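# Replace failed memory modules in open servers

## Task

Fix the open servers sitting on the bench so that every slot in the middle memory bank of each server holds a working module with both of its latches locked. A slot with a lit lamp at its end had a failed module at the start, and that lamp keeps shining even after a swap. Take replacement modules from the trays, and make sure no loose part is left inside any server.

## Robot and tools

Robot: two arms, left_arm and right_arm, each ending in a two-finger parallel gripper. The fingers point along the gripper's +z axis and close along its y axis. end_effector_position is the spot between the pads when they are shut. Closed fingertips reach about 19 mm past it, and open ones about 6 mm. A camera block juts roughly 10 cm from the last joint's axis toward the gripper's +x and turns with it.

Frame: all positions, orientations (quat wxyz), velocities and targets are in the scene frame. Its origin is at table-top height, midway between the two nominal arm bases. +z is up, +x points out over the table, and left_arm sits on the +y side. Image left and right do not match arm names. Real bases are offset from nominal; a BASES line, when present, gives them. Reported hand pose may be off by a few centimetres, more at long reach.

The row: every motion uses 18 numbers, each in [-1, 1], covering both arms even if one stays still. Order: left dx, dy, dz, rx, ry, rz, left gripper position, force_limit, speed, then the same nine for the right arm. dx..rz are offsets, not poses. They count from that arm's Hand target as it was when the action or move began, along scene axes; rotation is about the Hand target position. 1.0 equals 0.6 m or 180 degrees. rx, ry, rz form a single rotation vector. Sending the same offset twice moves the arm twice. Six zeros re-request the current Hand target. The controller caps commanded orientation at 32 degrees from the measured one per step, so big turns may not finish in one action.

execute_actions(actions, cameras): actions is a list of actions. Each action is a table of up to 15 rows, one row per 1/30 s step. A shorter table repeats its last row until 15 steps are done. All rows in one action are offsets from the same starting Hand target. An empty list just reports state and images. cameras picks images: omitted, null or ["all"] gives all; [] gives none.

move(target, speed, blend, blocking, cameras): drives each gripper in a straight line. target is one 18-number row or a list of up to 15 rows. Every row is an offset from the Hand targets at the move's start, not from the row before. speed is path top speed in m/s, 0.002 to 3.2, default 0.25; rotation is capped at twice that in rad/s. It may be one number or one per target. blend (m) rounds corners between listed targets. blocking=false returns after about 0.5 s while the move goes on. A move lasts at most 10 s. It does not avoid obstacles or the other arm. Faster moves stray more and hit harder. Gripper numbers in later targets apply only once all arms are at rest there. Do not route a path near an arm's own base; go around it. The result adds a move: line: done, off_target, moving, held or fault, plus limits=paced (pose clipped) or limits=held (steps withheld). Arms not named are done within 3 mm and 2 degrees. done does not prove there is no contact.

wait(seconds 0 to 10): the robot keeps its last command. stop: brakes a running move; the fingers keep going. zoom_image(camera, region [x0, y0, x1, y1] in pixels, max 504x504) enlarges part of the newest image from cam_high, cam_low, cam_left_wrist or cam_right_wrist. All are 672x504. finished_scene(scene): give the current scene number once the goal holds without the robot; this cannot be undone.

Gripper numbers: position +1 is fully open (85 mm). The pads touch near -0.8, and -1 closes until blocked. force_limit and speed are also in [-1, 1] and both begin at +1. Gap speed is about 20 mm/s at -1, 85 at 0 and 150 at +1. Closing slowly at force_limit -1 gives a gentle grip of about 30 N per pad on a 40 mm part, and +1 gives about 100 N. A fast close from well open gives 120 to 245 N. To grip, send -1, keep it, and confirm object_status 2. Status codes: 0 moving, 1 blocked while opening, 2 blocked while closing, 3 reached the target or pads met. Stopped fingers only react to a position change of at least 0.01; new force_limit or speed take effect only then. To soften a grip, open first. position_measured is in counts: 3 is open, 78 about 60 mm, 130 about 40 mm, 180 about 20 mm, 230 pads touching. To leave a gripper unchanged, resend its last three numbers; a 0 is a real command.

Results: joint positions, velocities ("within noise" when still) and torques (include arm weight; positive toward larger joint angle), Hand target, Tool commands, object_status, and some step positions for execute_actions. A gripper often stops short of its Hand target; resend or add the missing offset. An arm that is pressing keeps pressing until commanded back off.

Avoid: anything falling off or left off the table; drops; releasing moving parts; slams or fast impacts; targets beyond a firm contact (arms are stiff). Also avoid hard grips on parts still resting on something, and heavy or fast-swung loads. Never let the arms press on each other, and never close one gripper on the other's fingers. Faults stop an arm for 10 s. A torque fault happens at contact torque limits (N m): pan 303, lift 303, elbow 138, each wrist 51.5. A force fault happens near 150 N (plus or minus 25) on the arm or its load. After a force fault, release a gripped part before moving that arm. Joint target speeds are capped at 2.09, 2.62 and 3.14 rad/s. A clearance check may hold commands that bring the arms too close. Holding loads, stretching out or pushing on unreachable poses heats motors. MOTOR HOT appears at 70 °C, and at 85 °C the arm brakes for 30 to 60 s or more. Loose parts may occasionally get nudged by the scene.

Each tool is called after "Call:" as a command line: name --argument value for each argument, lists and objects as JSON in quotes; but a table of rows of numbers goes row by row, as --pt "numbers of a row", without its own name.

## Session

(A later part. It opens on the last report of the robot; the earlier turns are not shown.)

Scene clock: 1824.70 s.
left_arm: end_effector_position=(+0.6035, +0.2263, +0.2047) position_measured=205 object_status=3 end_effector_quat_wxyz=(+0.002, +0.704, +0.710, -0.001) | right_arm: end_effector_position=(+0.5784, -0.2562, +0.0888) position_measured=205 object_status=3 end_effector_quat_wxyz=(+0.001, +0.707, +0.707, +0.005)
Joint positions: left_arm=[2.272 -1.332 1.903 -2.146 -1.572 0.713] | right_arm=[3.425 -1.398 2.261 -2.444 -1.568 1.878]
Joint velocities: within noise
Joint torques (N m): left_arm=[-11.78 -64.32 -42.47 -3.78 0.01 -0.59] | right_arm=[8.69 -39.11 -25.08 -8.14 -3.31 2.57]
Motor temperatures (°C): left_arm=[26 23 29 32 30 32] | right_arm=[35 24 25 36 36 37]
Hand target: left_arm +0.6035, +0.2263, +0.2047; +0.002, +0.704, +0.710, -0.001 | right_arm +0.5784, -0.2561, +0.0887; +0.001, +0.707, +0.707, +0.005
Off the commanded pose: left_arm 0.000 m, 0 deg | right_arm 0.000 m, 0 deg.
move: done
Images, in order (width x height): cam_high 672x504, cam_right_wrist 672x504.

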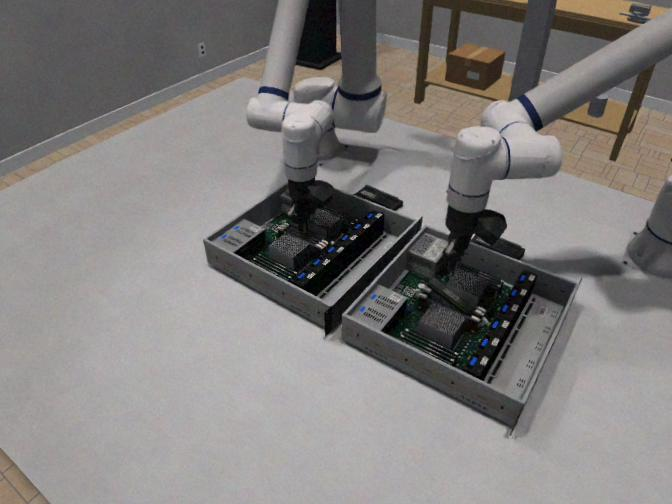

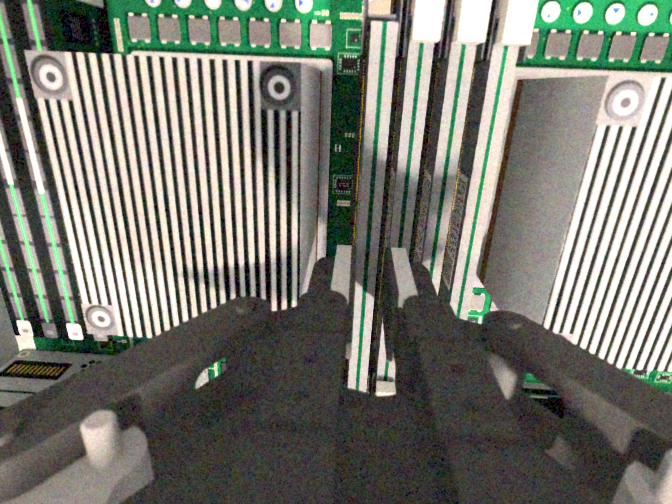

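Call:
move --pt "0 0 0.0 0 0 0 -0.6 -1 -1 -0.001 0 -0.016 0 0.0 0 -0.6 -1 -1" --pt "0 0 0.0 0 0 0 -0.6 -1 -1 -0.001 0 -0.016 0 0.0 0 -1 -0.3 -1" --speed 0.03 --cameras '["cam_right_wrist","cam_high"]'

Call:
move --target '[0,0,0.0,0,0,0,-0.6,-1,-1,0,0,0.075,0,0.0,0,-1,-0.3,-1]' --speed 0.06 --cameras '["cam_right_wrist","cam_high","cam_low"]'

Call:
zoom_image --camera "cam_low" --region '[280, 120, 380, 200]'

Call:
zoom_image --camera "cam_high" --region '[270, 185, 370, 265]'

Scene clock: 1841.10 s.
left_arm: end_effector_position=(+0.6035, +0.2263, +0.2047) position_measured=205 object_status=3 end_effector_quat_wxyz=(+0.002, +0.704, +0.710, -0.001) | right_arm: end_effector_position=(+0.5785, -0.2560, +0.0849) position_measured=205 object_status=3 end_effector_quat_wxyz=(+0.002, +0.707, +0.707, +0.006)
Joint positions: left_arm=[2.272 -1.332 1.903 -2.146 -1.572 0.713] | right_arm=[3.425 -1.392 2.264 -2.456 -1.568 1.878]
Joint velocities: within noise
Joint torques (N m): left_arm=[-11.54 -65.72 -41.38 -4.02 -0.13 -0.87] | right_arm=[-3.4 -48.43 -34.15 -5.01 -1.55 0.68]
Motor temperatures (°C): left_arm=[26 23 29 32 30 32] | right_arm=[35 24 25 36 36 37]
Hand target: left_arm +0.6035, +0.2263, +0.2047; +0.002, +0.704, +0.710, -0.001 | right_arm +0.5785, -0.2560, +0.0849; +0.002, +0.707, +0.707, +0.006 (not the last commanded pose)
Tool commands: left_gripper/position=-0.6 left_gripper/force_limit=-1.0 left_gripper/speed=-1.0 right_gripper/position=-0.6 right_gripper/force_limit=-1.0 right_gripper/speed=-1.0
Off the commanded pose: left_arm 0.000 m, 0 deg | right_arm 0.006 m, 0 deg.
FORCE FAULT: contact force on the right arm reached its limit, and that arm stopped. The contact can be on any part of that arm, not only on its tool. That arm's remaining commands of this call were not run. That arm is still stopped at the end of this call. That arm stays stopped for about 10 more seconds. Until then a move that you send moves the other arm only, and its call returns only when the move has ended. Once the stop has ended, the next robot result says so. If the stop ends while you think or write, that arm runs what you send next, counted from a new Hand target: where the arm stands when the stop ends. While its stop runs, that arm takes no new command, but its gripper still runs the gripper command that each later call begins with. Until it ends, the stop uses up actions while you think or wait. An arm that is not stopped still takes commands.
move: fault (right_arm); path passed 0 of 2 targets; target 2's new numbers were not sent
Images, in order (width x height): cam_high 672x504, cam_right_wrist 672x504.

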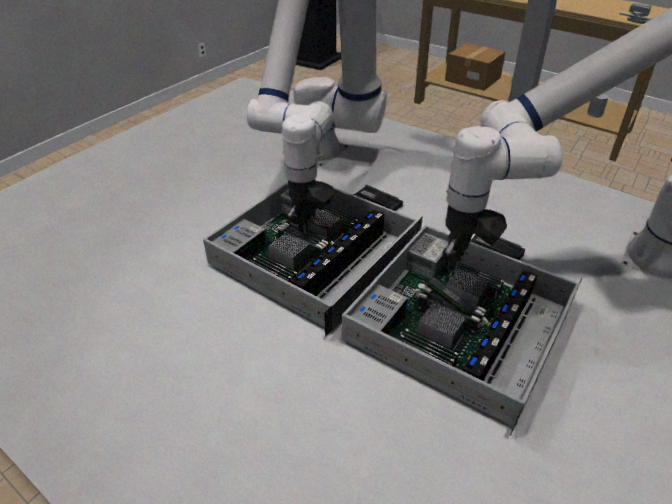

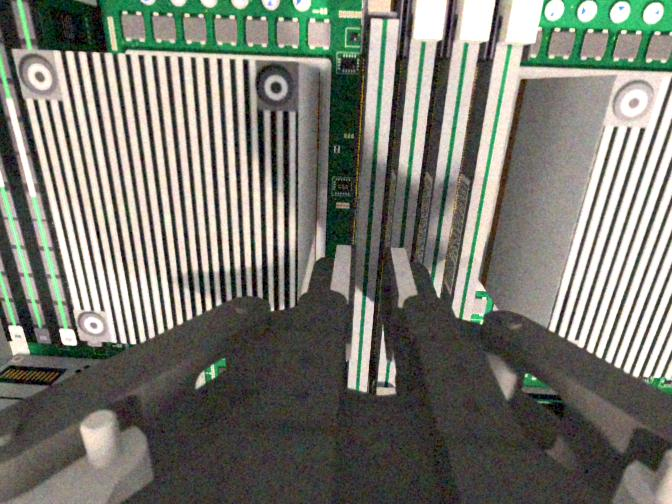

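not run: an earlier result of this reply reported a stop or a fault. Calls in your next reply go to the robot.

This scene's latest camera images include none from cam_low. They are from: cam_high, cam_right_wrist. cam_low's image comes with the result of a call that names it in "cameras".

Scaled by 5.040 from the camera's 672x504 image, which has a finer 960x720 frame.

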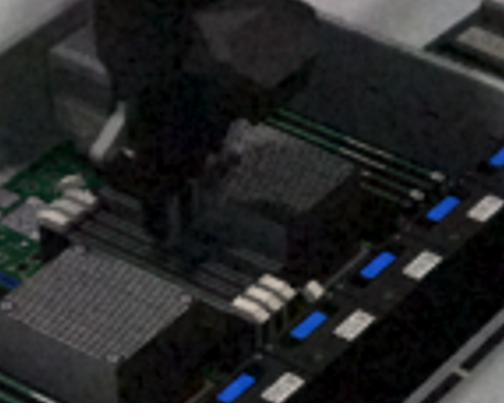

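Call:
wait --seconds 3 --cameras '[]'

Call:
move --pt "0 0 0.0 0 0 0 -0.6 -1 -1 -0.001 0 0.015 0 0.0 0 -0.6 -1 -1" --pt "0 0 0.0 0 0 0 -0.6 -1 -1 -0.001 0.0117 0.037 0 0.0 0 -0.6 -1 -1" --pt "0 0 0.0 0 0 0 -0.6 -1 -1 -0.001 0.0117 0.037 0 0.0 0 -1 -0.3 -1" --speed 0.04 --cameras '["cam_right_wrist","cam_high"]'

Call:
zoom_image --camera "cam_high" --region '[270, 195, 340, 255]'

Call:
zoom_image --camera "cam_right_wrist" --region '[310, 180, 460, 400]'

Scene clock: 1894.53 s.
left_arm: end_effector_position=(+0.6035, +0.2263, +0.2047) position_measured=205 object_status=3 end_effector_quat_wxyz=(+0.002, +0.704, +0.710, -0.001) | right_arm: end_effector_position=(+0.5785, -0.2560, +0.0849) position_measured=205 object_status=3 end_effector_quat_wxyz=(+0.002, +0.707, +0.707, +0.006)
Joint positions: left_arm=[2.272 -1.332 1.903 -2.146 -1.572 0.713] | right_arm=[3.425 -1.392 2.264 -2.456 -1.568 1.878]
Joint velocities: within noise
Joint torques (N m): left_arm=[-7.91 -67.73 -40.57 -3.92 -0.42 -0.72] | right_arm=[-1.64 -47.01 -33.35 -8.4 -1.63 0.35]
Motor temperatures (°C): left_arm=[26 23 29 32 30 32] | right_arm=[35 24 25 36 36 37]
Hand target: left_arm +0.6035, +0.2263, +0.2047; +0.002, +0.704, +0.710, -0.001 | right_arm +0.5785, -0.2560, +0.0849; +0.002, +0.707, +0.707, +0.006 (not the last commanded pose)
Tool commands: left_gripper/position=-0.6 left_gripper/force_limit=-1.0 left_gripper/speed=-1.0 right_gripper/position=-0.6 right_gripper/force_limit=-1.0 right_gripper/speed=-1.0
Off the commanded pose: left_arm 0.000 m, 0 deg | right_arm 0.006 m, 0 deg.
FORCE FAULT, CONTINUED: the right arm's stop, for the force fault that an earlier result reported, is over. The rest of the stop counts as 20 of the actions that you can send in this scene. That arm's target is now where it stood when the stop ended, not its last command. That arm accepts commands again.
wait: 3.00 s; at rest from the start
No camera images: "cameras" was empty.

Scene clock: 1896.27 s.
left_arm: end_effector_position=(+0.6035, +0.2263, +0.2047) position_measured=205 object_status=3 end_effector_quat_wxyz=(+0.002, +0.704, +0.710, -0.001) | right_arm: end_effector_position=(+0.5779, -0.2490, +0.1071) position_measured=230 object_status=0 end_effector_quat_wxyz=(+0.002, +0.707, +0.707, +0.006)
Joint positions: left_arm=[2.272 -1.332 1.903 -2.146 -1.572 0.713] | right_arm=[3.437 -1.422 2.243 -2.405 -1.568 1.889]
Joint velocities: within noise
Joint torques (N m): left_arm=[-9.79 -65.19 -40.88 -4.18 0.07 -0.68] | right_arm=[14.84 -59.35 -44.99 -2.51 -3.88 2.39]
Motor temperatures (°C): left_arm=[26 23 29 32 30 32] | right_arm=[35 24 25 36 36 37]
Hand target: left_arm +0.6035, +0.2263, +0.2047; +0.002, +0.704, +0.710, -0.001 | right_arm +0.5779, -0.2490, +0.1071; +0.002, +0.707, +0.707, +0.006
Off the commanded pose: left_arm 0.000 m, 0 deg | right_arm 0.000 m, 0 deg.
move: done
Images, in order (width x height): cam_high 672x504, cam_right_wrist 672x504.

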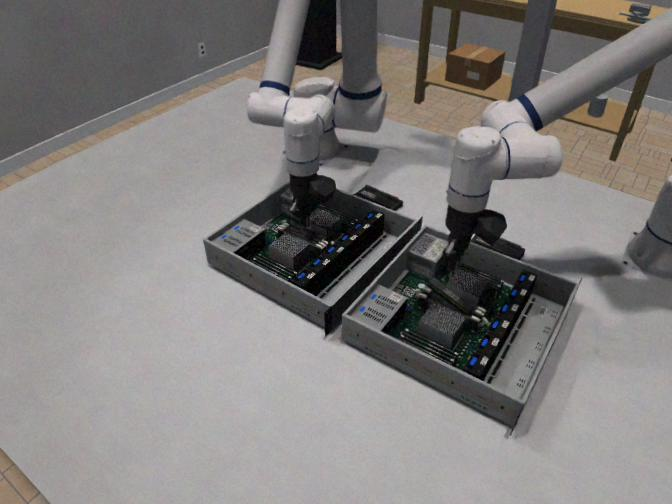

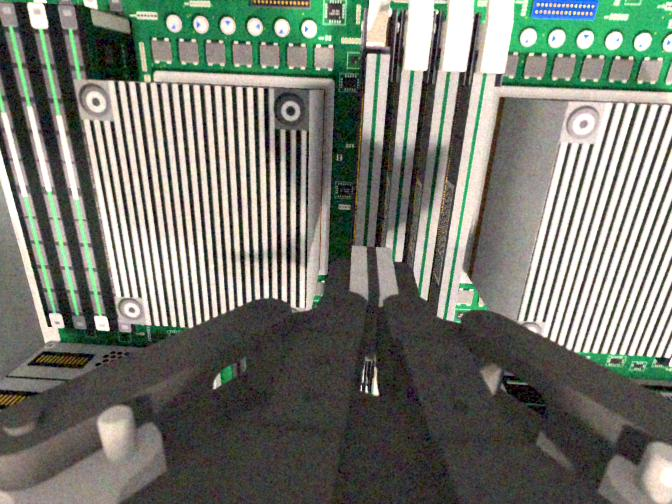

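Scaled by 7.200 from the camera's 672x504 image, which has a finer 960x720 frame.

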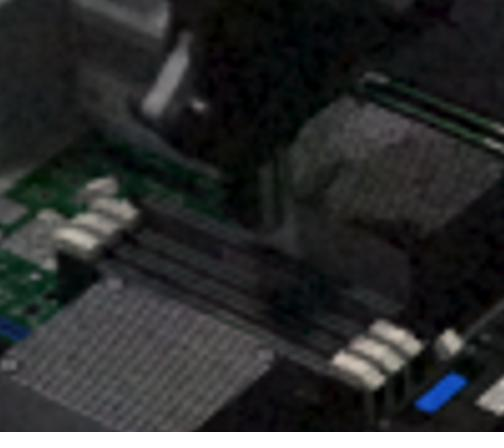

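Scaled by 2.291 from the camera's 672x504 image, which has a finer 960x720 frame.

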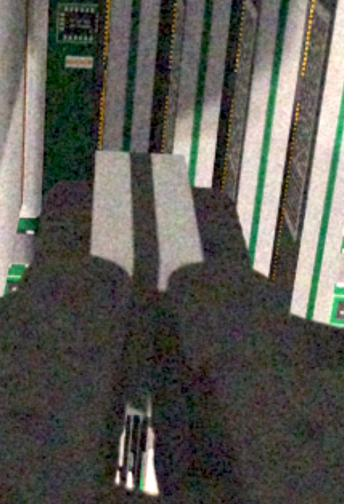

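Call:
move --target '[0,0,0.0,0,0,0,-0.6,-1,-1,0,-0.14,0.12,0,0.0,0,-1,-1,-1]' --speed 0.15 --cameras '["cam_right_wrist","cam_high"]'

Call:
zoom_image --camera "cam_high" --region '[270, 195, 340, 255]'

Call:
zoom_image --camera "cam_right_wrist" --region '[310, 80, 460, 230]'

Call:
zoom_image --camera "cam_right_wrist" --region '[310, 0, 460, 100]'

Scene clock: 1908.10 s.
left_arm: end_effector_position=(+0.6035, +0.2263, +0.2047) position_measured=205 object_status=3 end_effector_quat_wxyz=(+0.002, +0.704, +0.710, -0.001) | right_arm: end_effector_position=(+0.5779, -0.3329, +0.1790) position_measured=230 object_status=3 end_effector_quat_wxyz=(+0.002, +0.707, +0.707, +0.006)
Joint positions: left_arm=[2.272 -1.332 1.903 -2.146 -1.572 0.713] | right_arm=[3.295 -1.595 2.261 -2.249 -1.567 1.748]
Joint velocities: within noise
Joint torques (N m): left_arm=[-8.76 -66.74 -39.35 -4.01 0 -0.73] | right_arm=[-17.64 -48.74 -33.82 -2.28 0.97 -1.34]
Motor temperatures (°C): left_arm=[26 23 29 32 30 32] | right_arm=[35 24 25 36 36 37]
Hand target: left_arm +0.6035, +0.2263, +0.2047; +0.002, +0.704, +0.710, -0.001 | right_arm +0.5779, -0.3330, +0.1791; +0.002, +0.707, +0.707, +0.006
Off the commanded pose: left_arm 0.000 m, 0 deg | right_arm 0.000 m, 0 deg.
move: done
Images, in order (width x height): cam_high 672x504, cam_right_wrist 672x504.

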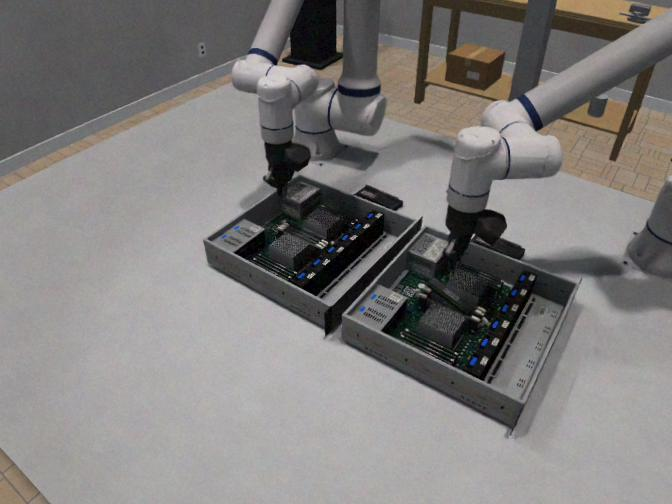

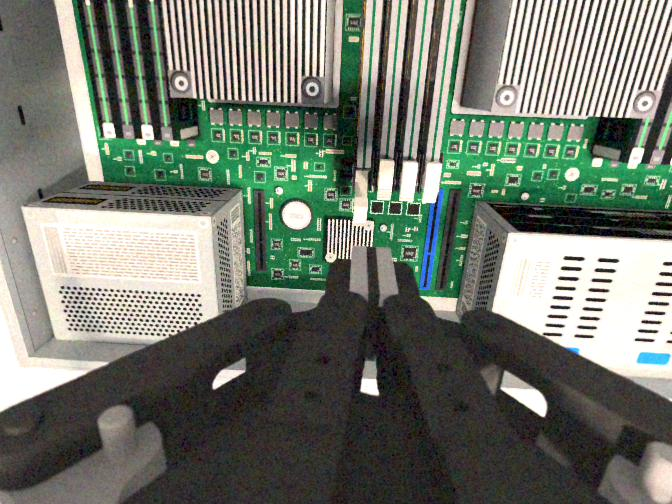

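Scaled by 7.200 from the camera's 672x504 image, which has a finer 960x720 frame.

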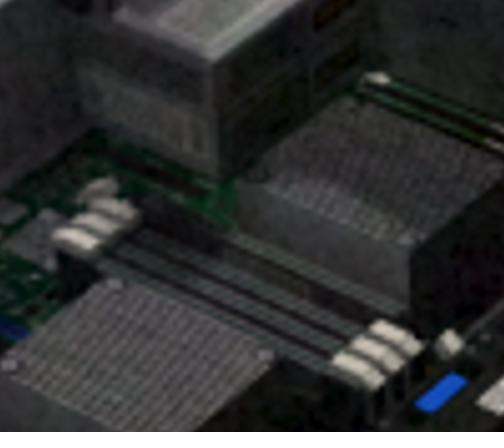

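Scaled by 3.360 from the camera's 672x504 image, which has a finer 960x720 frame.

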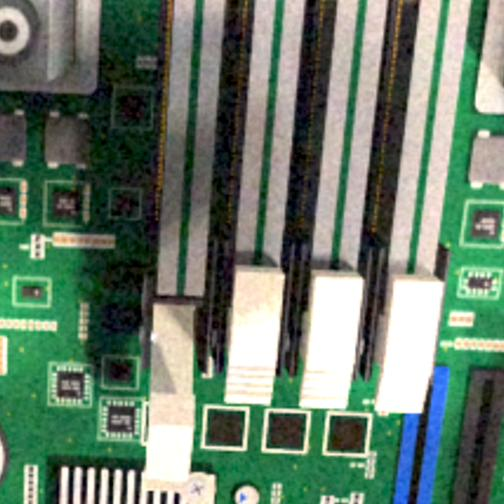

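Scaled by 3.360 from the camera's 672x504 image, which has a finer 960x720 frame.

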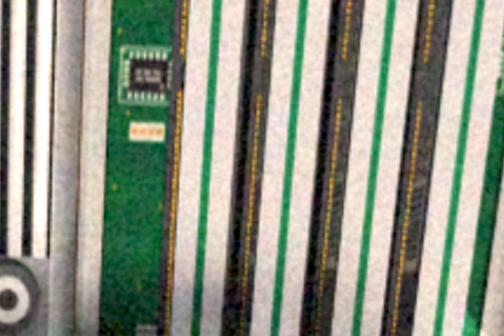

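Call:
move --pt "0 0 0.0 0 0 0 -0.6 -1 -1 0.0012 0.14 -0.05 0 0.0 0 -1 -1 -1" --pt "0 0 0.0 0 0 0 -0.6 -1 -1 0.0012 0.14 -0.127 0 0.0 0 -1 -1 -1" --speed 0.15 --cameras '["cam_right_wrist"]'

Call:
move --target '[0,0,0.0,0,0,0,-0.6,-1,-1,0,0,-0.0035,0,0.0,0,-1,-1,-1]' --speed 0.01 --cameras '[]'

Call:
move --target '[0,0,0.0,0,0,0,-0.6,-1,-1,0,0,-0.0025,0,0.0,0,-1,-1,-1]' --speed 0.01 --cameras '[]'

Call:
move --target '[0,0,0.0,0,0,0,-0.6,-1,-1,0,0,-0.0025,0,0.0,0,-1,-1,-1]' --speed 0.01 --cameras '[]'

Scene clock: 1923.10 s.
left_arm: end_effector_position=(+0.6035, +0.2263, +0.2047) position_measured=205 object_status=3 end_effector_quat_wxyz=(+0.002, +0.704, +0.710, -0.001) | right_arm: end_effector_position=(+0.5786, -0.2490, +0.1031) position_measured=230 object_status=3 end_effector_quat_wxyz=(+0.002, +0.707, +0.707, +0.006)
Joint positions: left_arm=[2.272 -1.332 1.903 -2.146 -1.572 0.713] | right_arm=[3.436 -1.415 2.245 -2.414 -1.568 1.889]
Joint velocities: within noise
Joint torques (N m): left_arm=[-8.48 -66.73 -39.51 -4.05 0.21 -0.56] | right_arm=[12.67 -36.91 -25.47 -8.08 -3.78 2.19]
Motor temperatures (°C): left_arm=[26 23 29 32 30 32] | right_arm=[35 24 25 36 36 37]
Hand target: left_arm +0.6035, +0.2263, +0.2047; +0.002, +0.704, +0.710, -0.001 | right_arm +0.5786, -0.2490, +0.1029; +0.002, +0.707, +0.707, +0.006
Off the commanded pose: left_arm 0.000 m, 0 deg | right_arm 0.000 m, 0 deg.
move: done
Images, in order (width x height): cam_right_wrist 672x504.

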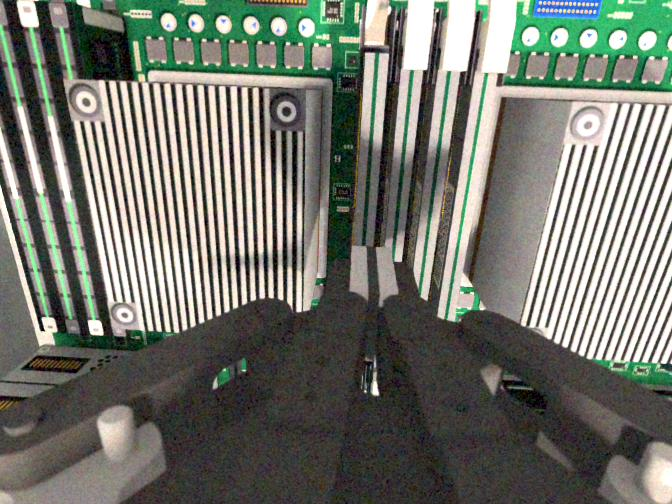

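Scene clock: 1923.80 s.
left_arm: end_effector_position=(+0.6035, +0.2263, +0.2047) position_measured=205 object_status=3 end_effector_quat_wxyz=(+0.002, +0.704, +0.710, -0.001) | right_arm: end_effector_position=(+0.5786, -0.2490, +0.1009) position_measured=230 object_status=3 end_effector_quat_wxyz=(+0.002, +0.707, +0.707, +0.006)
Joint positions: left_arm=[2.272 -1.332 1.903 -2.146 -1.572 0.713] | right_arm=[3.436 -1.412 2.247 -2.419 -1.568 1.889]
Joint velocities: within noise
Joint torques (N m): left_arm=[-10.37 -67.73 -39.73 -3.74 -0.21 -0.84] | right_arm=[15.69 -37.15 -24.82 -7.71 -3.66 2.6]
Motor temperatures (°C): left_arm=[26 23 29 32 30 32] | right_arm=[35 24 25 36 36 37]
Hand target: left_arm +0.6035, +0.2263, +0.2047; +0.002, +0.704, +0.710, -0.001 | right_arm +0.5786, -0.2490, +0.1008; +0.002, +0.707, +0.707, +0.006
Off the commanded pose: left_arm 0.000 m, 0 deg | right_arm 0.000 m, 0 deg.
move: done
No camera images: "cameras" was empty.

Scene clock: 1924.50 s.
left_arm: end_effector_position=(+0.6035, +0.2263, +0.2047) position_measured=205 object_status=3 end_effector_quat_wxyz=(+0.002, +0.704, +0.710, -0.001) | right_arm: end_effector_position=(+0.5786, -0.2490, +0.0994) position_measured=230 object_status=3 end_effector_quat_wxyz=(+0.002, +0.707, +0.707, +0.006)
Joint positions: left_arm=[2.272 -1.332 1.903 -2.146 -1.572 0.713] | right_arm=[3.436 -1.409 2.248 -2.422 -1.568 1.889]
Joint velocities: within noise
Joint torques (N m): left_arm=[-8.33 -66.76 -39.85 -3.94 -0.07 -0.48] | right_arm=[12.99 -35.97 -23.3 -7.59 -3.7 2.35]
Motor temperatures (°C): left_arm=[26 23 29 32 30 32] | right_arm=[35 24 25 36 36 37]
Hand target: left_arm +0.6035, +0.2263, +0.2047; +0.002, +0.704, +0.710, -0.001 | right_arm +0.5786, -0.2490, +0.0993; +0.002, +0.707, +0.707, +0.006
Off the commanded pose: left_arm 0.000 m, 0 deg | right_arm 0.000 m, 0 deg.
move: done
No camera images: "cameras" was empty.

Scene clock: 1925.20 s.
left_arm: end_effector_position=(+0.6035, +0.2263, +0.2047) position_measured=205 object_status=3 end_effector_quat_wxyz=(+0.002, +0.704, +0.710, -0.001) | right_arm: end_effector_position=(+0.5786, -0.2490, +0.0979) position_measured=230 object_status=3 end_effector_quat_wxyz=(+0.002, +0.707, +0.707, +0.006)
Joint positions: left_arm=[2.272 -1.332 1.903 -2.146 -1.572 0.713] | right_arm=[3.436 -1.407 2.249 -2.425 -1.568 1.889]
Joint velocities: within noise
Joint torques (N m): left_arm=[-7.96 -65.93 -40 -3.88 -0.29 -0.28] | right_arm=[14.43 -35.96 -25.72 -7.03 -3.72 2.17]
Motor temperatures (°C): left_arm=[26 23 29 32 30 32] | right_arm=[35 24 25 36 36 37]
Hand target: left_arm +0.6035, +0.2263, +0.2047; +0.002, +0.704, +0.710, -0.001 | right_arm +0.5786, -0.2490, +0.0978; +0.002, +0.707, +0.707, +0.006
Off the commanded pose: left_arm 0.000 m, 0 deg | right_arm 0.000 m, 0 deg.
move: done
No camera images: "cameras" was empty.

Call:
move --target '[0,0,0.0,0,0,0,-0.6,-1,-1,0,0,-0.003,0,0.0,0,-1,-1,-1]' --speed 0.01 --cameras '[]'

Call:
move --target '[0,0,0.0,0,0,0,-0.6,-1,-1,0,0,-0.002,0,0.0,0,-1,-1,-1]' --speed 0.01 --cameras '[]'

Call:
move --target '[0,0,0.0,0,0,0,-0.6,-1,-1,0,0,-0.002,0,0.0,0,-1,-1,-1]' --speed 0.01 --cameras '[]'

Call:
move --target '[0,0,0.0,0,0,0,-0.6,-1,-1,0,0,-0.002,0,0.0,0,-1,-1,-1]' --speed 0.01 --cameras '["cam_right_wrist"]'

Scene clock: 1942.70 s.
left_arm: end_effector_position=(+0.6035, +0.2263, +0.2047) position_measured=205 object_status=3 end_effector_quat_wxyz=(+0.002, +0.704, +0.710, -0.001) | right_arm: end_effector_position=(+0.5786, -0.2490, +0.0961) position_measured=230 object_status=3 end_effector_quat_wxyz=(+0.002, +0.707, +0.707, +0.006)
Joint positions: left_arm=[2.272 -1.332 1.903 -2.146 -1.572 0.713] | right_arm=[3.436 -1.404 2.25 -2.429 -1.568 1.889]
Joint velocities: within noise
Joint torques (N m): left_arm=[-7.83 -68.38 -39.67 -3.76 0.09 -0.72] | right_arm=[10.46 -36.9 -24.48 -7.41 -3.41 2.7]
Motor temperatures (°C): left_arm=[26 23 29 32 30 32] | right_arm=[35 24 25 36 36 37]
Hand target: left_arm +0.6035, +0.2263, +0.2047; +0.002, +0.704, +0.710, -0.001 | right_arm +0.5786, -0.2490, +0.0960; +0.002, +0.707, +0.707, +0.006
Off the commanded pose: left_arm 0.000 m, 0 deg | right_arm 0.000 m, 0 deg.
move: done
No camera images: "cameras" was empty.

Scene clock: 1943.40 s.
left_arm: end_effector_position=(+0.6035, +0.2263, +0.2047) position_measured=205 object_status=3 end_effector_quat_wxyz=(+0.002, +0.704, +0.710, -0.001) | right_arm: end_effector_position=(+0.5786, -0.2490, +0.0949) position_measured=230 object_status=3 end_effector_quat_wxyz=(+0.002, +0.707, +0.707, +0.006)
Joint positions: left_arm=[2.272 -1.332 1.903 -2.146 -1.572 0.713] | right_arm=[3.436 -1.402 2.251 -2.432 -1.568 1.889]
Joint velocities: within noise
Joint torques (N m): left_arm=[-4.86 -64.87 -39.47 -4.07 -0.13 -1.08] | right_arm=[9.65 -37.74 -23.39 -7.15 -3.17 2.17]
Motor temperatures (°C): left_arm=[26 23 29 32 30 32] | right_arm=[35 24 25 36 36 37]
Hand target: left_arm +0.6035, +0.2263, +0.2047; +0.002, +0.704, +0.710, -0.001 | right_arm +0.5786, -0.2490, +0.0948; +0.002, +0.707, +0.707, +0.006
Off the commanded pose: left_arm 0.000 m, 0 deg | right_arm 0.000 m, 0 deg.
move: done
No camera images: "cameras" was empty.

Scene clock: 1944.10 s.
left_arm: end_effector_position=(+0.6035, +0.2263, +0.2047) position_measured=205 object_status=3 end_effector_quat_wxyz=(+0.002, +0.704, +0.710, -0.001) | right_arm: end_effector_position=(+0.5786, -0.2490, +0.0937) position_measured=230 object_status=3 end_effector_quat_wxyz=(+0.002, +0.707, +0.707, +0.006)
Joint positions: left_arm=[2.272 -1.332 1.903 -2.146 -1.572 0.713] | right_arm=[3.436 -1.4 2.251 -2.435 -1.568 1.889]
Joint velocities: within noise
Joint torques (N m): left_arm=[-7.74 -65.61 -39.69 -3.92 0.13 -0.88] | right_arm=[12.17 -36.77 -23.89 -7.76 -3.01 2.22]
Motor temperatures (°C): left_arm=[26 23 29 32 30 32] | right_arm=[35 24 25 36 36 37]
Hand target: left_arm +0.6035, +0.2263, +0.2047; +0.002, +0.704, +0.710, -0.001 | right_arm +0.5786, -0.2490, +0.0936; +0.002, +0.707, +0.707, +0.006
Off the commanded pose: left_arm 0.000 m, 0 deg | right_arm 0.000 m, 0 deg.
move: done
No camera images: "cameras" was empty.

Scene clock: 1944.80 s.
left_arm: end_effector_position=(+0.6035, +0.2263, +0.2047) position_measured=205 object_status=3 end_effector_quat_wxyz=(+0.002, +0.704, +0.710, -0.001) | right_arm: end_effector_position=(+0.5786, -0.2490, +0.0925) position_measured=230 object_status=3 end_effector_quat_wxyz=(+0.002, +0.707, +0.707, +0.006)
Joint positions: left_arm=[2.272 -1.332 1.903 -2.146 -1.572 0.713] | right_arm=[3.436 -1.399 2.252 -2.437 -1.568 1.889]
Joint velocities: within noise
Joint torques (N m): left_arm=[-7.49 -65.49 -39.46 -3.7 -0.32 -1.05] | right_arm=[12.88 -33.56 -22.13 -6.83 -3.31 2.19]
Motor temperatures (°C): left_arm=[26 23 29 32 30 32] | right_arm=[35 24 25 36 36 37]
Hand target: left_arm +0.6035, +0.2263, +0.2047; +0.002, +0.704, +0.710, -0.001 | right_arm +0.5786, -0.2490, +0.0924; +0.002, +0.707, +0.707, +0.006
Off the commanded pose: left_arm 0.000 m, 0 deg | right_arm 0.000 m, 0 deg.
move: done
Images, in order (width x height): cam_right_wrist 672x504.

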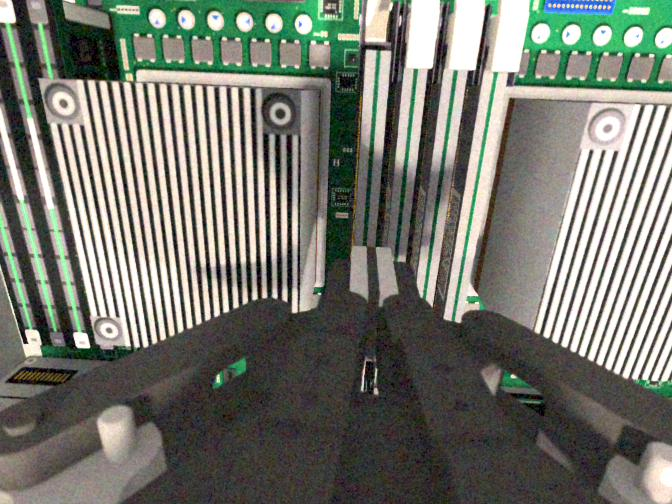

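Call:
move --target '[0,0,0.0,0,0,0,-0.6,-1,-1,0,0,-0.003,0,0.0,0,-1,-1,-1]' --speed 0.01 --cameras '[]'

Call:
move --target '[0,0,0.0,0,0,0,-0.6,-1,-1,0,0,-0.002,0,0.0,0,-1,-1,-1]' --speed 0.01 --cameras '[]'

Call:
move --target '[0,0,0.0,0,0,0,-0.6,-1,-1,0,0,-0.002,0,0.0,0,-1,-1,-1]' --speed 0.01 --cameras '[]'

Call:
move --target '[0,0,0.0,0,0,0,-0.6,-1,-1,0,0,-0.002,0,0.0,0,-1,-1,-1]' --speed 0.01 --cameras '["cam_right_wrist"]'

Scene clock: 1958.70 s.
left_arm: end_effector_position=(+0.6035, +0.2263, +0.2047) position_measured=205 object_status=3 end_effector_quat_wxyz=(+0.002, +0.704, +0.710, -0.001) | right_arm: end_effector_position=(+0.5786, -0.2490, +0.0907) position_measured=230 object_status=3 end_effector_quat_wxyz=(+0.002, +0.707, +0.707, +0.006)
Joint positions: left_arm=[2.272 -1.332 1.903 -2.146 -1.572 0.713] | right_arm=[3.436 -1.396 2.253 -2.441 -1.568 1.889]
Joint velocities: within noise
Joint torques (N m): left_arm=[-8.12 -66.42 -38.45 -3.79 0.24 -1.12] | right_arm=[10.75 -24.59 -14.04 -5.16 -2.43 2.3]
Motor temperatures (°C): left_arm=[26 23 29 32 30 32] | right_arm=[35 24 25 36 36 37]
Hand target: left_arm +0.6035, +0.2263, +0.2047; +0.002, +0.704, +0.710, -0.001 | right_arm +0.5786, -0.2490, +0.0906; +0.002, +0.707, +0.707, +0.006
Off the commanded pose: left_arm 0.000 m, 0 deg | right_arm 0.000 m, 0 deg.
move: done
No camera images: "cameras" was empty.

Scene clock: 1959.40 s.
left_arm: end_effector_position=(+0.6035, +0.2263, +0.2047) position_measured=205 object_status=3 end_effector_quat_wxyz=(+0.002, +0.704, +0.710, -0.001) | right_arm: end_effector_position=(+0.5786, -0.2490, +0.0895) position_measured=230 object_status=3 end_effector_quat_wxyz=(+0.002, +0.707, +0.707, +0.006)
Joint positions: left_arm=[2.272 -1.332 1.903 -2.146 -1.572 0.713] | right_arm=[3.436 -1.394 2.254 -2.444 -1.568 1.889]
Joint velocities: within noise
Joint torques (N m): left_arm=[-6.32 -67.13 -38.61 -4.15 -0.22 -0.94] | right_arm=[9.75 -16.04 -5.83 -3.76 -2.87 2.25]
Motor temperatures (°C): left_arm=[26 23 29 32 30 32] | right_arm=[35 24 25 36 36 37]
Hand target: left_arm +0.6035, +0.2263, +0.2047; +0.002, +0.704, +0.710, -0.001 | right_arm +0.5786, -0.2490, +0.0894; +0.002, +0.707, +0.707, +0.006
Off the commanded pose: left_arm 0.000 m, 0 deg | right_arm 0.000 m, 0 deg.
move: done
No camera images: "cameras" was empty.

Scene clock: 1960.10 s.
left_arm: end_effector_position=(+0.6035, +0.2263, +0.2047) position_measured=205 object_status=3 end_effector_quat_wxyz=(+0.002, +0.704, +0.710, -0.001) | right_arm: end_effector_position=(+0.5786, -0.2490, +0.0883) position_measured=230 object_status=3 end_effector_quat_wxyz=(+0.002, +0.707, +0.707, +0.006)
Joint positions: left_arm=[2.272 -1.332 1.903 -2.146 -1.572 0.713] | right_arm=[3.436 -1.392 2.255 -2.447 -1.568 1.889]
Joint velocities: within noise
Joint torques (N m): left_arm=[-9.97 -67.49 -38.72 -4.2 0.05 -0.88] | right_arm=[9.94 -24.81 -14.79 -5.52 -2.54 2.31]
Motor temperatures (°C): left_arm=[26 23 29 32 30 32] | right_arm=[35 24 25 36 36 37]
Hand target: left_arm +0.6035, +0.2263, +0.2047; +0.002, +0.704, +0.710, -0.001 | right_arm +0.5786, -0.2490, +0.0882; +0.002, +0.707, +0.707, +0.006
Off the commanded pose: left_arm 0.000 m, 0 deg | right_arm 0.000 m, 0 deg.
move: done
No camera images: "cameras" was empty.

Scene clock: 1960.80 s.
left_arm: end_effector_position=(+0.6035, +0.2263, +0.2047) position_measured=205 object_status=3 end_effector_quat_wxyz=(+0.002, +0.704, +0.710, -0.001) | right_arm: end_effector_position=(+0.5786, -0.2490, +0.0871) position_measured=230 object_status=3 end_effector_quat_wxyz=(+0.002, +0.707, +0.707, +0.006)
Joint positions: left_arm=[2.272 -1.332 1.903 -2.146 -1.572 0.713] | right_arm=[3.436 -1.39 2.255 -2.449 -1.568 1.889]
Joint velocities: within noise
Joint torques (N m): left_arm=[-8.92 -65.7 -39.05 -4.02 -0.3 -0.77] | right_arm=[11.1 -20.85 -10.63 -4.47 -2.08 2.47]
Motor temperatures (°C): left_arm=[26 23 29 32 30 32] | right_arm=[35 24 25 36 36 37]
Hand target: left_arm +0.6035, +0.2263, +0.2047; +0.002, +0.704, +0.710, -0.001 | right_arm +0.5786, -0.2490, +0.0870; +0.002, +0.707, +0.707, +0.006
Off the commanded pose: left_arm 0.000 m, 0 deg | right_arm 0.000 m, 0 deg.
move: done
Images, in order (width x height): cam_right_wrist 672x504.

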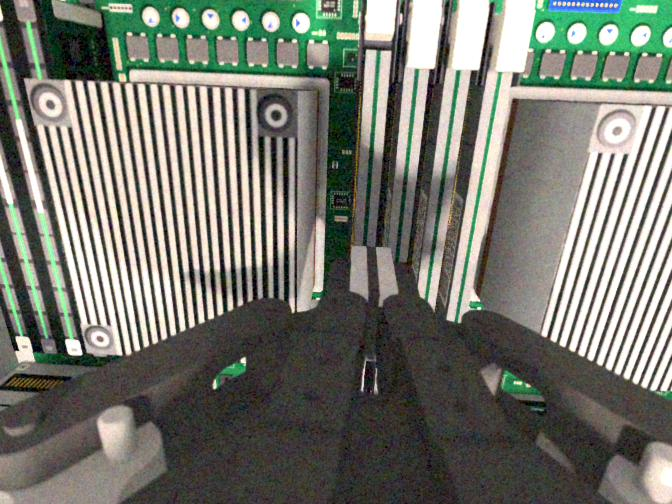

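Call:
move --target '[0,0,0.0,0,0,0,-0.6,-1,-1,0,0,-0.002,0,0.0,0,-1,-1,-1]' --speed 0.01 --cameras '[]'

Call:
move --target '[0,0,0.0,0,0,0,-0.6,-1,-1,0,0,-0.002,0,0.0,0,-1,-1,-1]' --speed 0.01 --cameras '[]'

Call:
move --target '[0,0,0.0,0,0,0,-0.6,-1,-1,0,0,-0.0015,0,0.0,0,-1,-1,-1]' --speed 0.01 --cameras '["cam_right_wrist","cam_high"]'

Scene clock: 1974.47 s.
left_arm: end_effector_position=(+0.6035, +0.2263, +0.2047) position_measured=205 object_status=3 end_effector_quat_wxyz=(+0.002, +0.704, +0.710, -0.001) | right_arm: end_effector_position=(+0.5785, -0.2491, +0.0858) position_measured=230 object_status=3 end_effector_quat_wxyz=(+0.002, +0.707, +0.707, +0.006)
Joint positions: left_arm=[2.272 -1.332 1.903 -2.146 -1.572 0.713] | right_arm=[3.436 -1.388 2.256 -2.452 -1.568 1.889]
Joint velocities: within noise
Joint torques (N m): left_arm=[-8.4 -68.63 -39.5 -3.83 -0.02 -0.87] | right_arm=[10.9 -26.01 -17.33 -6.07 -2.11 1.89]
Motor temperatures (°C): left_arm=[26 23 29 32 29 32] | right_arm=[35 24 25 35 36 37]
Hand target: left_arm +0.6035, +0.2263, +0.2047; +0.002, +0.704, +0.710, -0.001 | right_arm +0.5786, -0.2490, +0.0858; +0.002, +0.707, +0.707, +0.006
Off the commanded pose: left_arm 0.000 m, 0 deg | right_arm 0.000 m, 0 deg.
move: done
No camera images: "cameras" was empty.

Scene clock: 1975.17 s.
left_arm: end_effector_position=(+0.6035, +0.2263, +0.2047) position_measured=205 object_status=3 end_effector_quat_wxyz=(+0.002, +0.704, +0.710, -0.001) | right_arm: end_effector_position=(+0.5786, -0.2490, +0.0846) position_measured=230 object_status=3 end_effector_quat_wxyz=(+0.002, +0.707, +0.707, +0.006)
Joint positions: left_arm=[2.272 -1.332 1.903 -2.146 -1.572 0.713] | right_arm=[3.436 -1.386 2.257 -2.455 -1.568 1.889]
Joint velocities: within noise
Joint torques (N m): left_arm=[-6.27 -66.09 -40.44 -4.19 -0.2 -0.5] | right_arm=[8.73 -22.05 -13.35 -5.07 -1.18 1.91]
Motor temperatures (°C): left_arm=[26 23 29 32 29 32] | right_arm=[35 24 25 35 36 37]
Hand target: left_arm +0.6035, +0.2263, +0.2047; +0.002, +0.704, +0.710, -0.001 | right_arm +0.5786, -0.2490, +0.0846; +0.002, +0.707, +0.707, +0.006
Off the commanded pose: left_arm 0.000 m, 0 deg | right_arm 0.000 m, 0 deg.
move: done
No camera images: "cameras" was empty.

Scene clock: 1975.87 s.
left_arm: end_effector_position=(+0.6035, +0.2263, +0.2047) position_measured=205 object_status=3 end_effector_quat_wxyz=(+0.002, +0.704, +0.710, -0.001) | right_arm: end_effector_position=(+0.5786, -0.2490, +0.0839) position_measured=230 object_status=3 end_effector_quat_wxyz=(+0.002, +0.707, +0.707, +0.006)
Joint positions: left_arm=[2.272 -1.332 1.903 -2.146 -1.572 0.713] | right_arm=[3.436 -1.385 2.258 -2.457 -1.568 1.889]
Joint velocities: within noise
Joint torques (N m): left_arm=[-7.17 -66.03 -39.81 -3.7 -0.13 -0.79] | right_arm=[8.32 7.81 -1.86 -5.24 -2.22 2.11]
Motor temperatures (°C): left_arm=[26 23 29 32 29 32] | right_arm=[35 24 25 35 36 37]
Hand target: left_arm +0.6035, +0.2263, +0.2047; +0.002, +0.704, +0.710, -0.001 | right_arm +0.5786, -0.2490, +0.0837; +0.002, +0.707, +0.707, +0.006
Off the commanded pose: left_arm 0.000 m, 0 deg | right_arm 0.000 m, 0 deg.
move: done
Images, in order (width x height): cam_high 672x504, cam_right_wrist 672x504.

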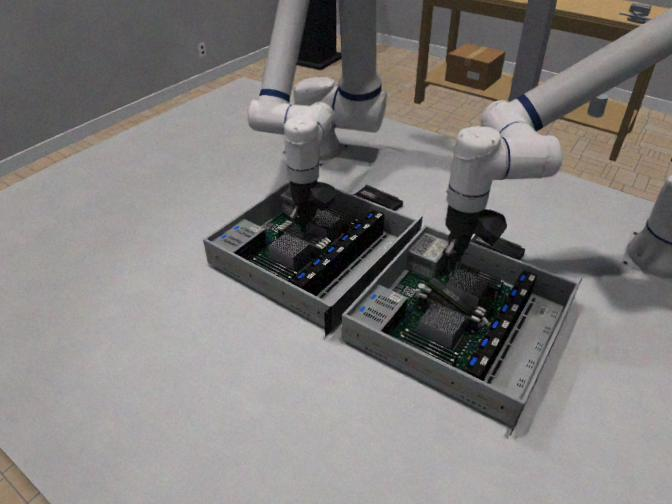

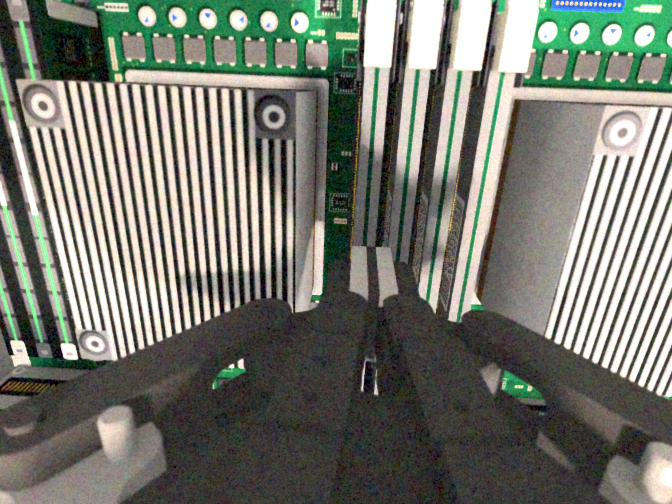

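Call:
move --pt "0 0 0.0 0 0 0 -0.6 -1 -1 0 0 0.06 0 0.0 0 -1 -1 -1" --pt "0 0 0.0 0 0 0 -0.6 -1 -1 0 -0.14 0.18 0 0.0 0 -1 -1 -1" --speed 0.15 --cameras '["cam_right_wrist","cam_high"]'

Call:
zoom_image --camera "cam_right_wrist" --region '[310, 80, 460, 230]'

Call:
zoom_image --camera "cam_high" --region '[270, 195, 340, 255]'

Call:
zoom_image --camera "cam_high" --region '[400, 250, 520, 350]'

Scene clock: 1986.23 s.
left_arm: end_effector_position=(+0.6035, +0.2263, +0.2047) position_measured=205 object_status=3 end_effector_quat_wxyz=(+0.002, +0.704, +0.710, -0.001) | right_arm: end_effector_position=(+0.5791, -0.2489, +0.0848) position_measured=230 object_status=3 end_effector_quat_wxyz=(+0.002, +0.707, +0.707, +0.007)
Joint positions: left_arm=[2.272 -1.332 1.903 -2.146 -1.572 0.713] | right_arm=[3.436 -1.386 2.257 -2.457 -1.568 1.889]
Joint velocities: within noise
Joint torques (N m): left_arm=[-6.15 -64.96 -40.29 -4.14 -0.15 -0.82] | right_arm=[-1.85 -51.46 -33.69 -5.14 -1.23 0.54]
Motor temperatures (°C): left_arm=[26 23 29 32 29 32] | right_arm=[35 24 25 35 36 37]
Hand target: left_arm +0.6035, +0.2263, +0.2047; +0.002, +0.704, +0.710, -0.001 | right_arm +0.5791, -0.2489, +0.0848; +0.002, +0.707, +0.707, +0.007 (not the last commanded pose)
Tool commands: left_gripper/position=-0.6 left_gripper/force_limit=-1.0 left_gripper/speed=-1.0 right_gripper/position=-1.0 right_gripper/force_limit=-0.301961 right_gripper/speed=-1.0
Off the commanded pose: left_arm 0.000 m, 0 deg.
FORCE FAULT: contact force on the right arm reached its limit, and that arm stopped. The contact can be on any part of that arm, not only on its tool. So far the stop counts as 18 of the actions that you can send in this scene. That arm ran no command of this call. That arm is still stopped at the end of this call. That arm stays stopped for about 1 more second. Until then a move that you send moves the other arm only, and its call returns only when the move has ended. Once the stop has ended, the next robot result says so. If the stop ends while you think or write, that arm runs what you send next, counted from a new Hand target: where the arm stands when the stop ends. While its stop runs, that arm takes no new command, but its gripper still runs the gripper command that each later call begins with. Until it ends, the stop uses up actions while you think or wait. An arm that is not stopped still takes commands.
move: fault (right_arm); path passed 0 of 2 targets
Images, in order (width x height): cam_high 672x504, cam_right_wrist 672x504.

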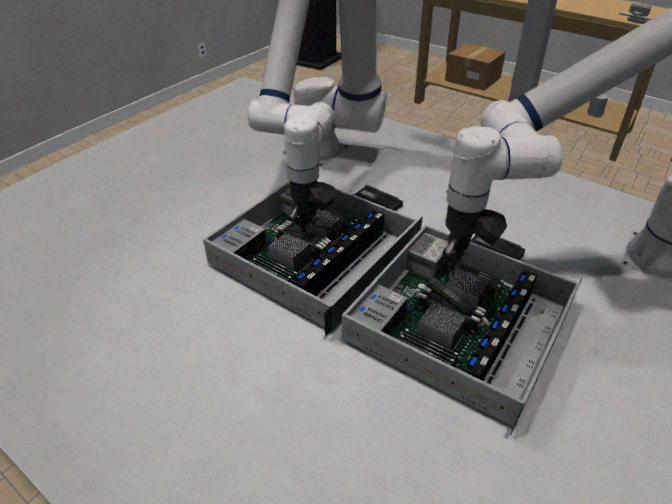

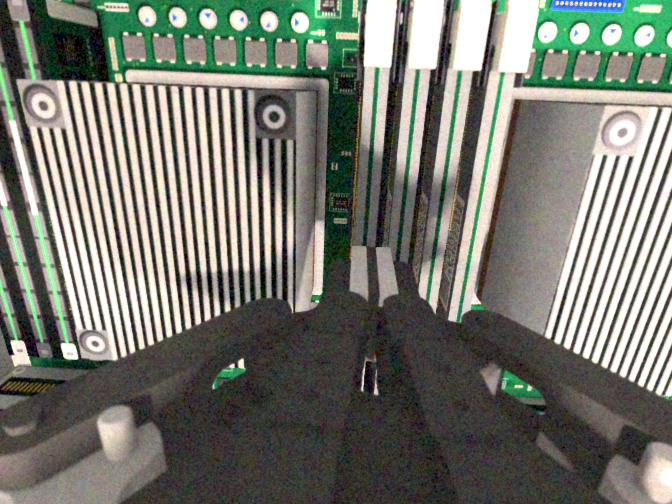

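Scaled by 3.360 from the camera's 672x504 image, which has a finer 960x720 frame.

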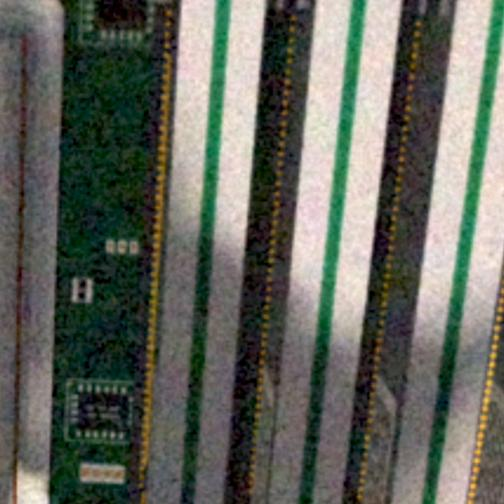

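Scaled by 7.200 from the camera's 672x504 image, which has a finer 960x720 frame.

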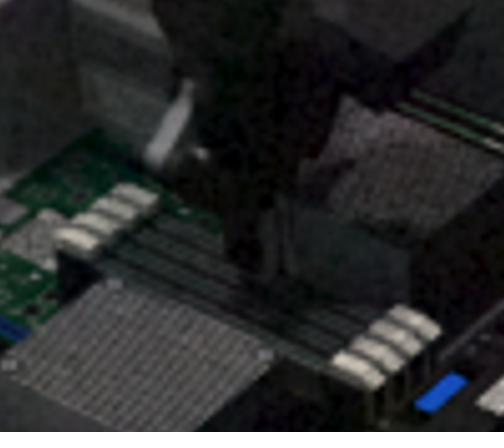

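Scaled by 4.200 from the camera's 672x504 image, which has a finer 960x720 frame.

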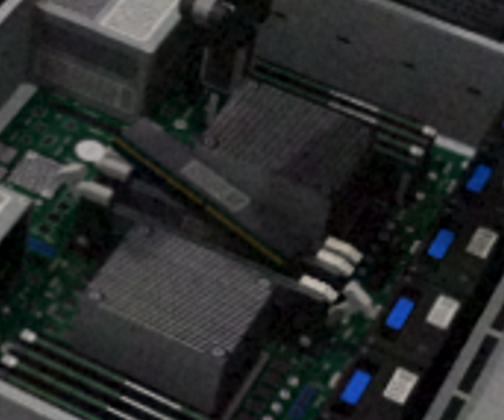

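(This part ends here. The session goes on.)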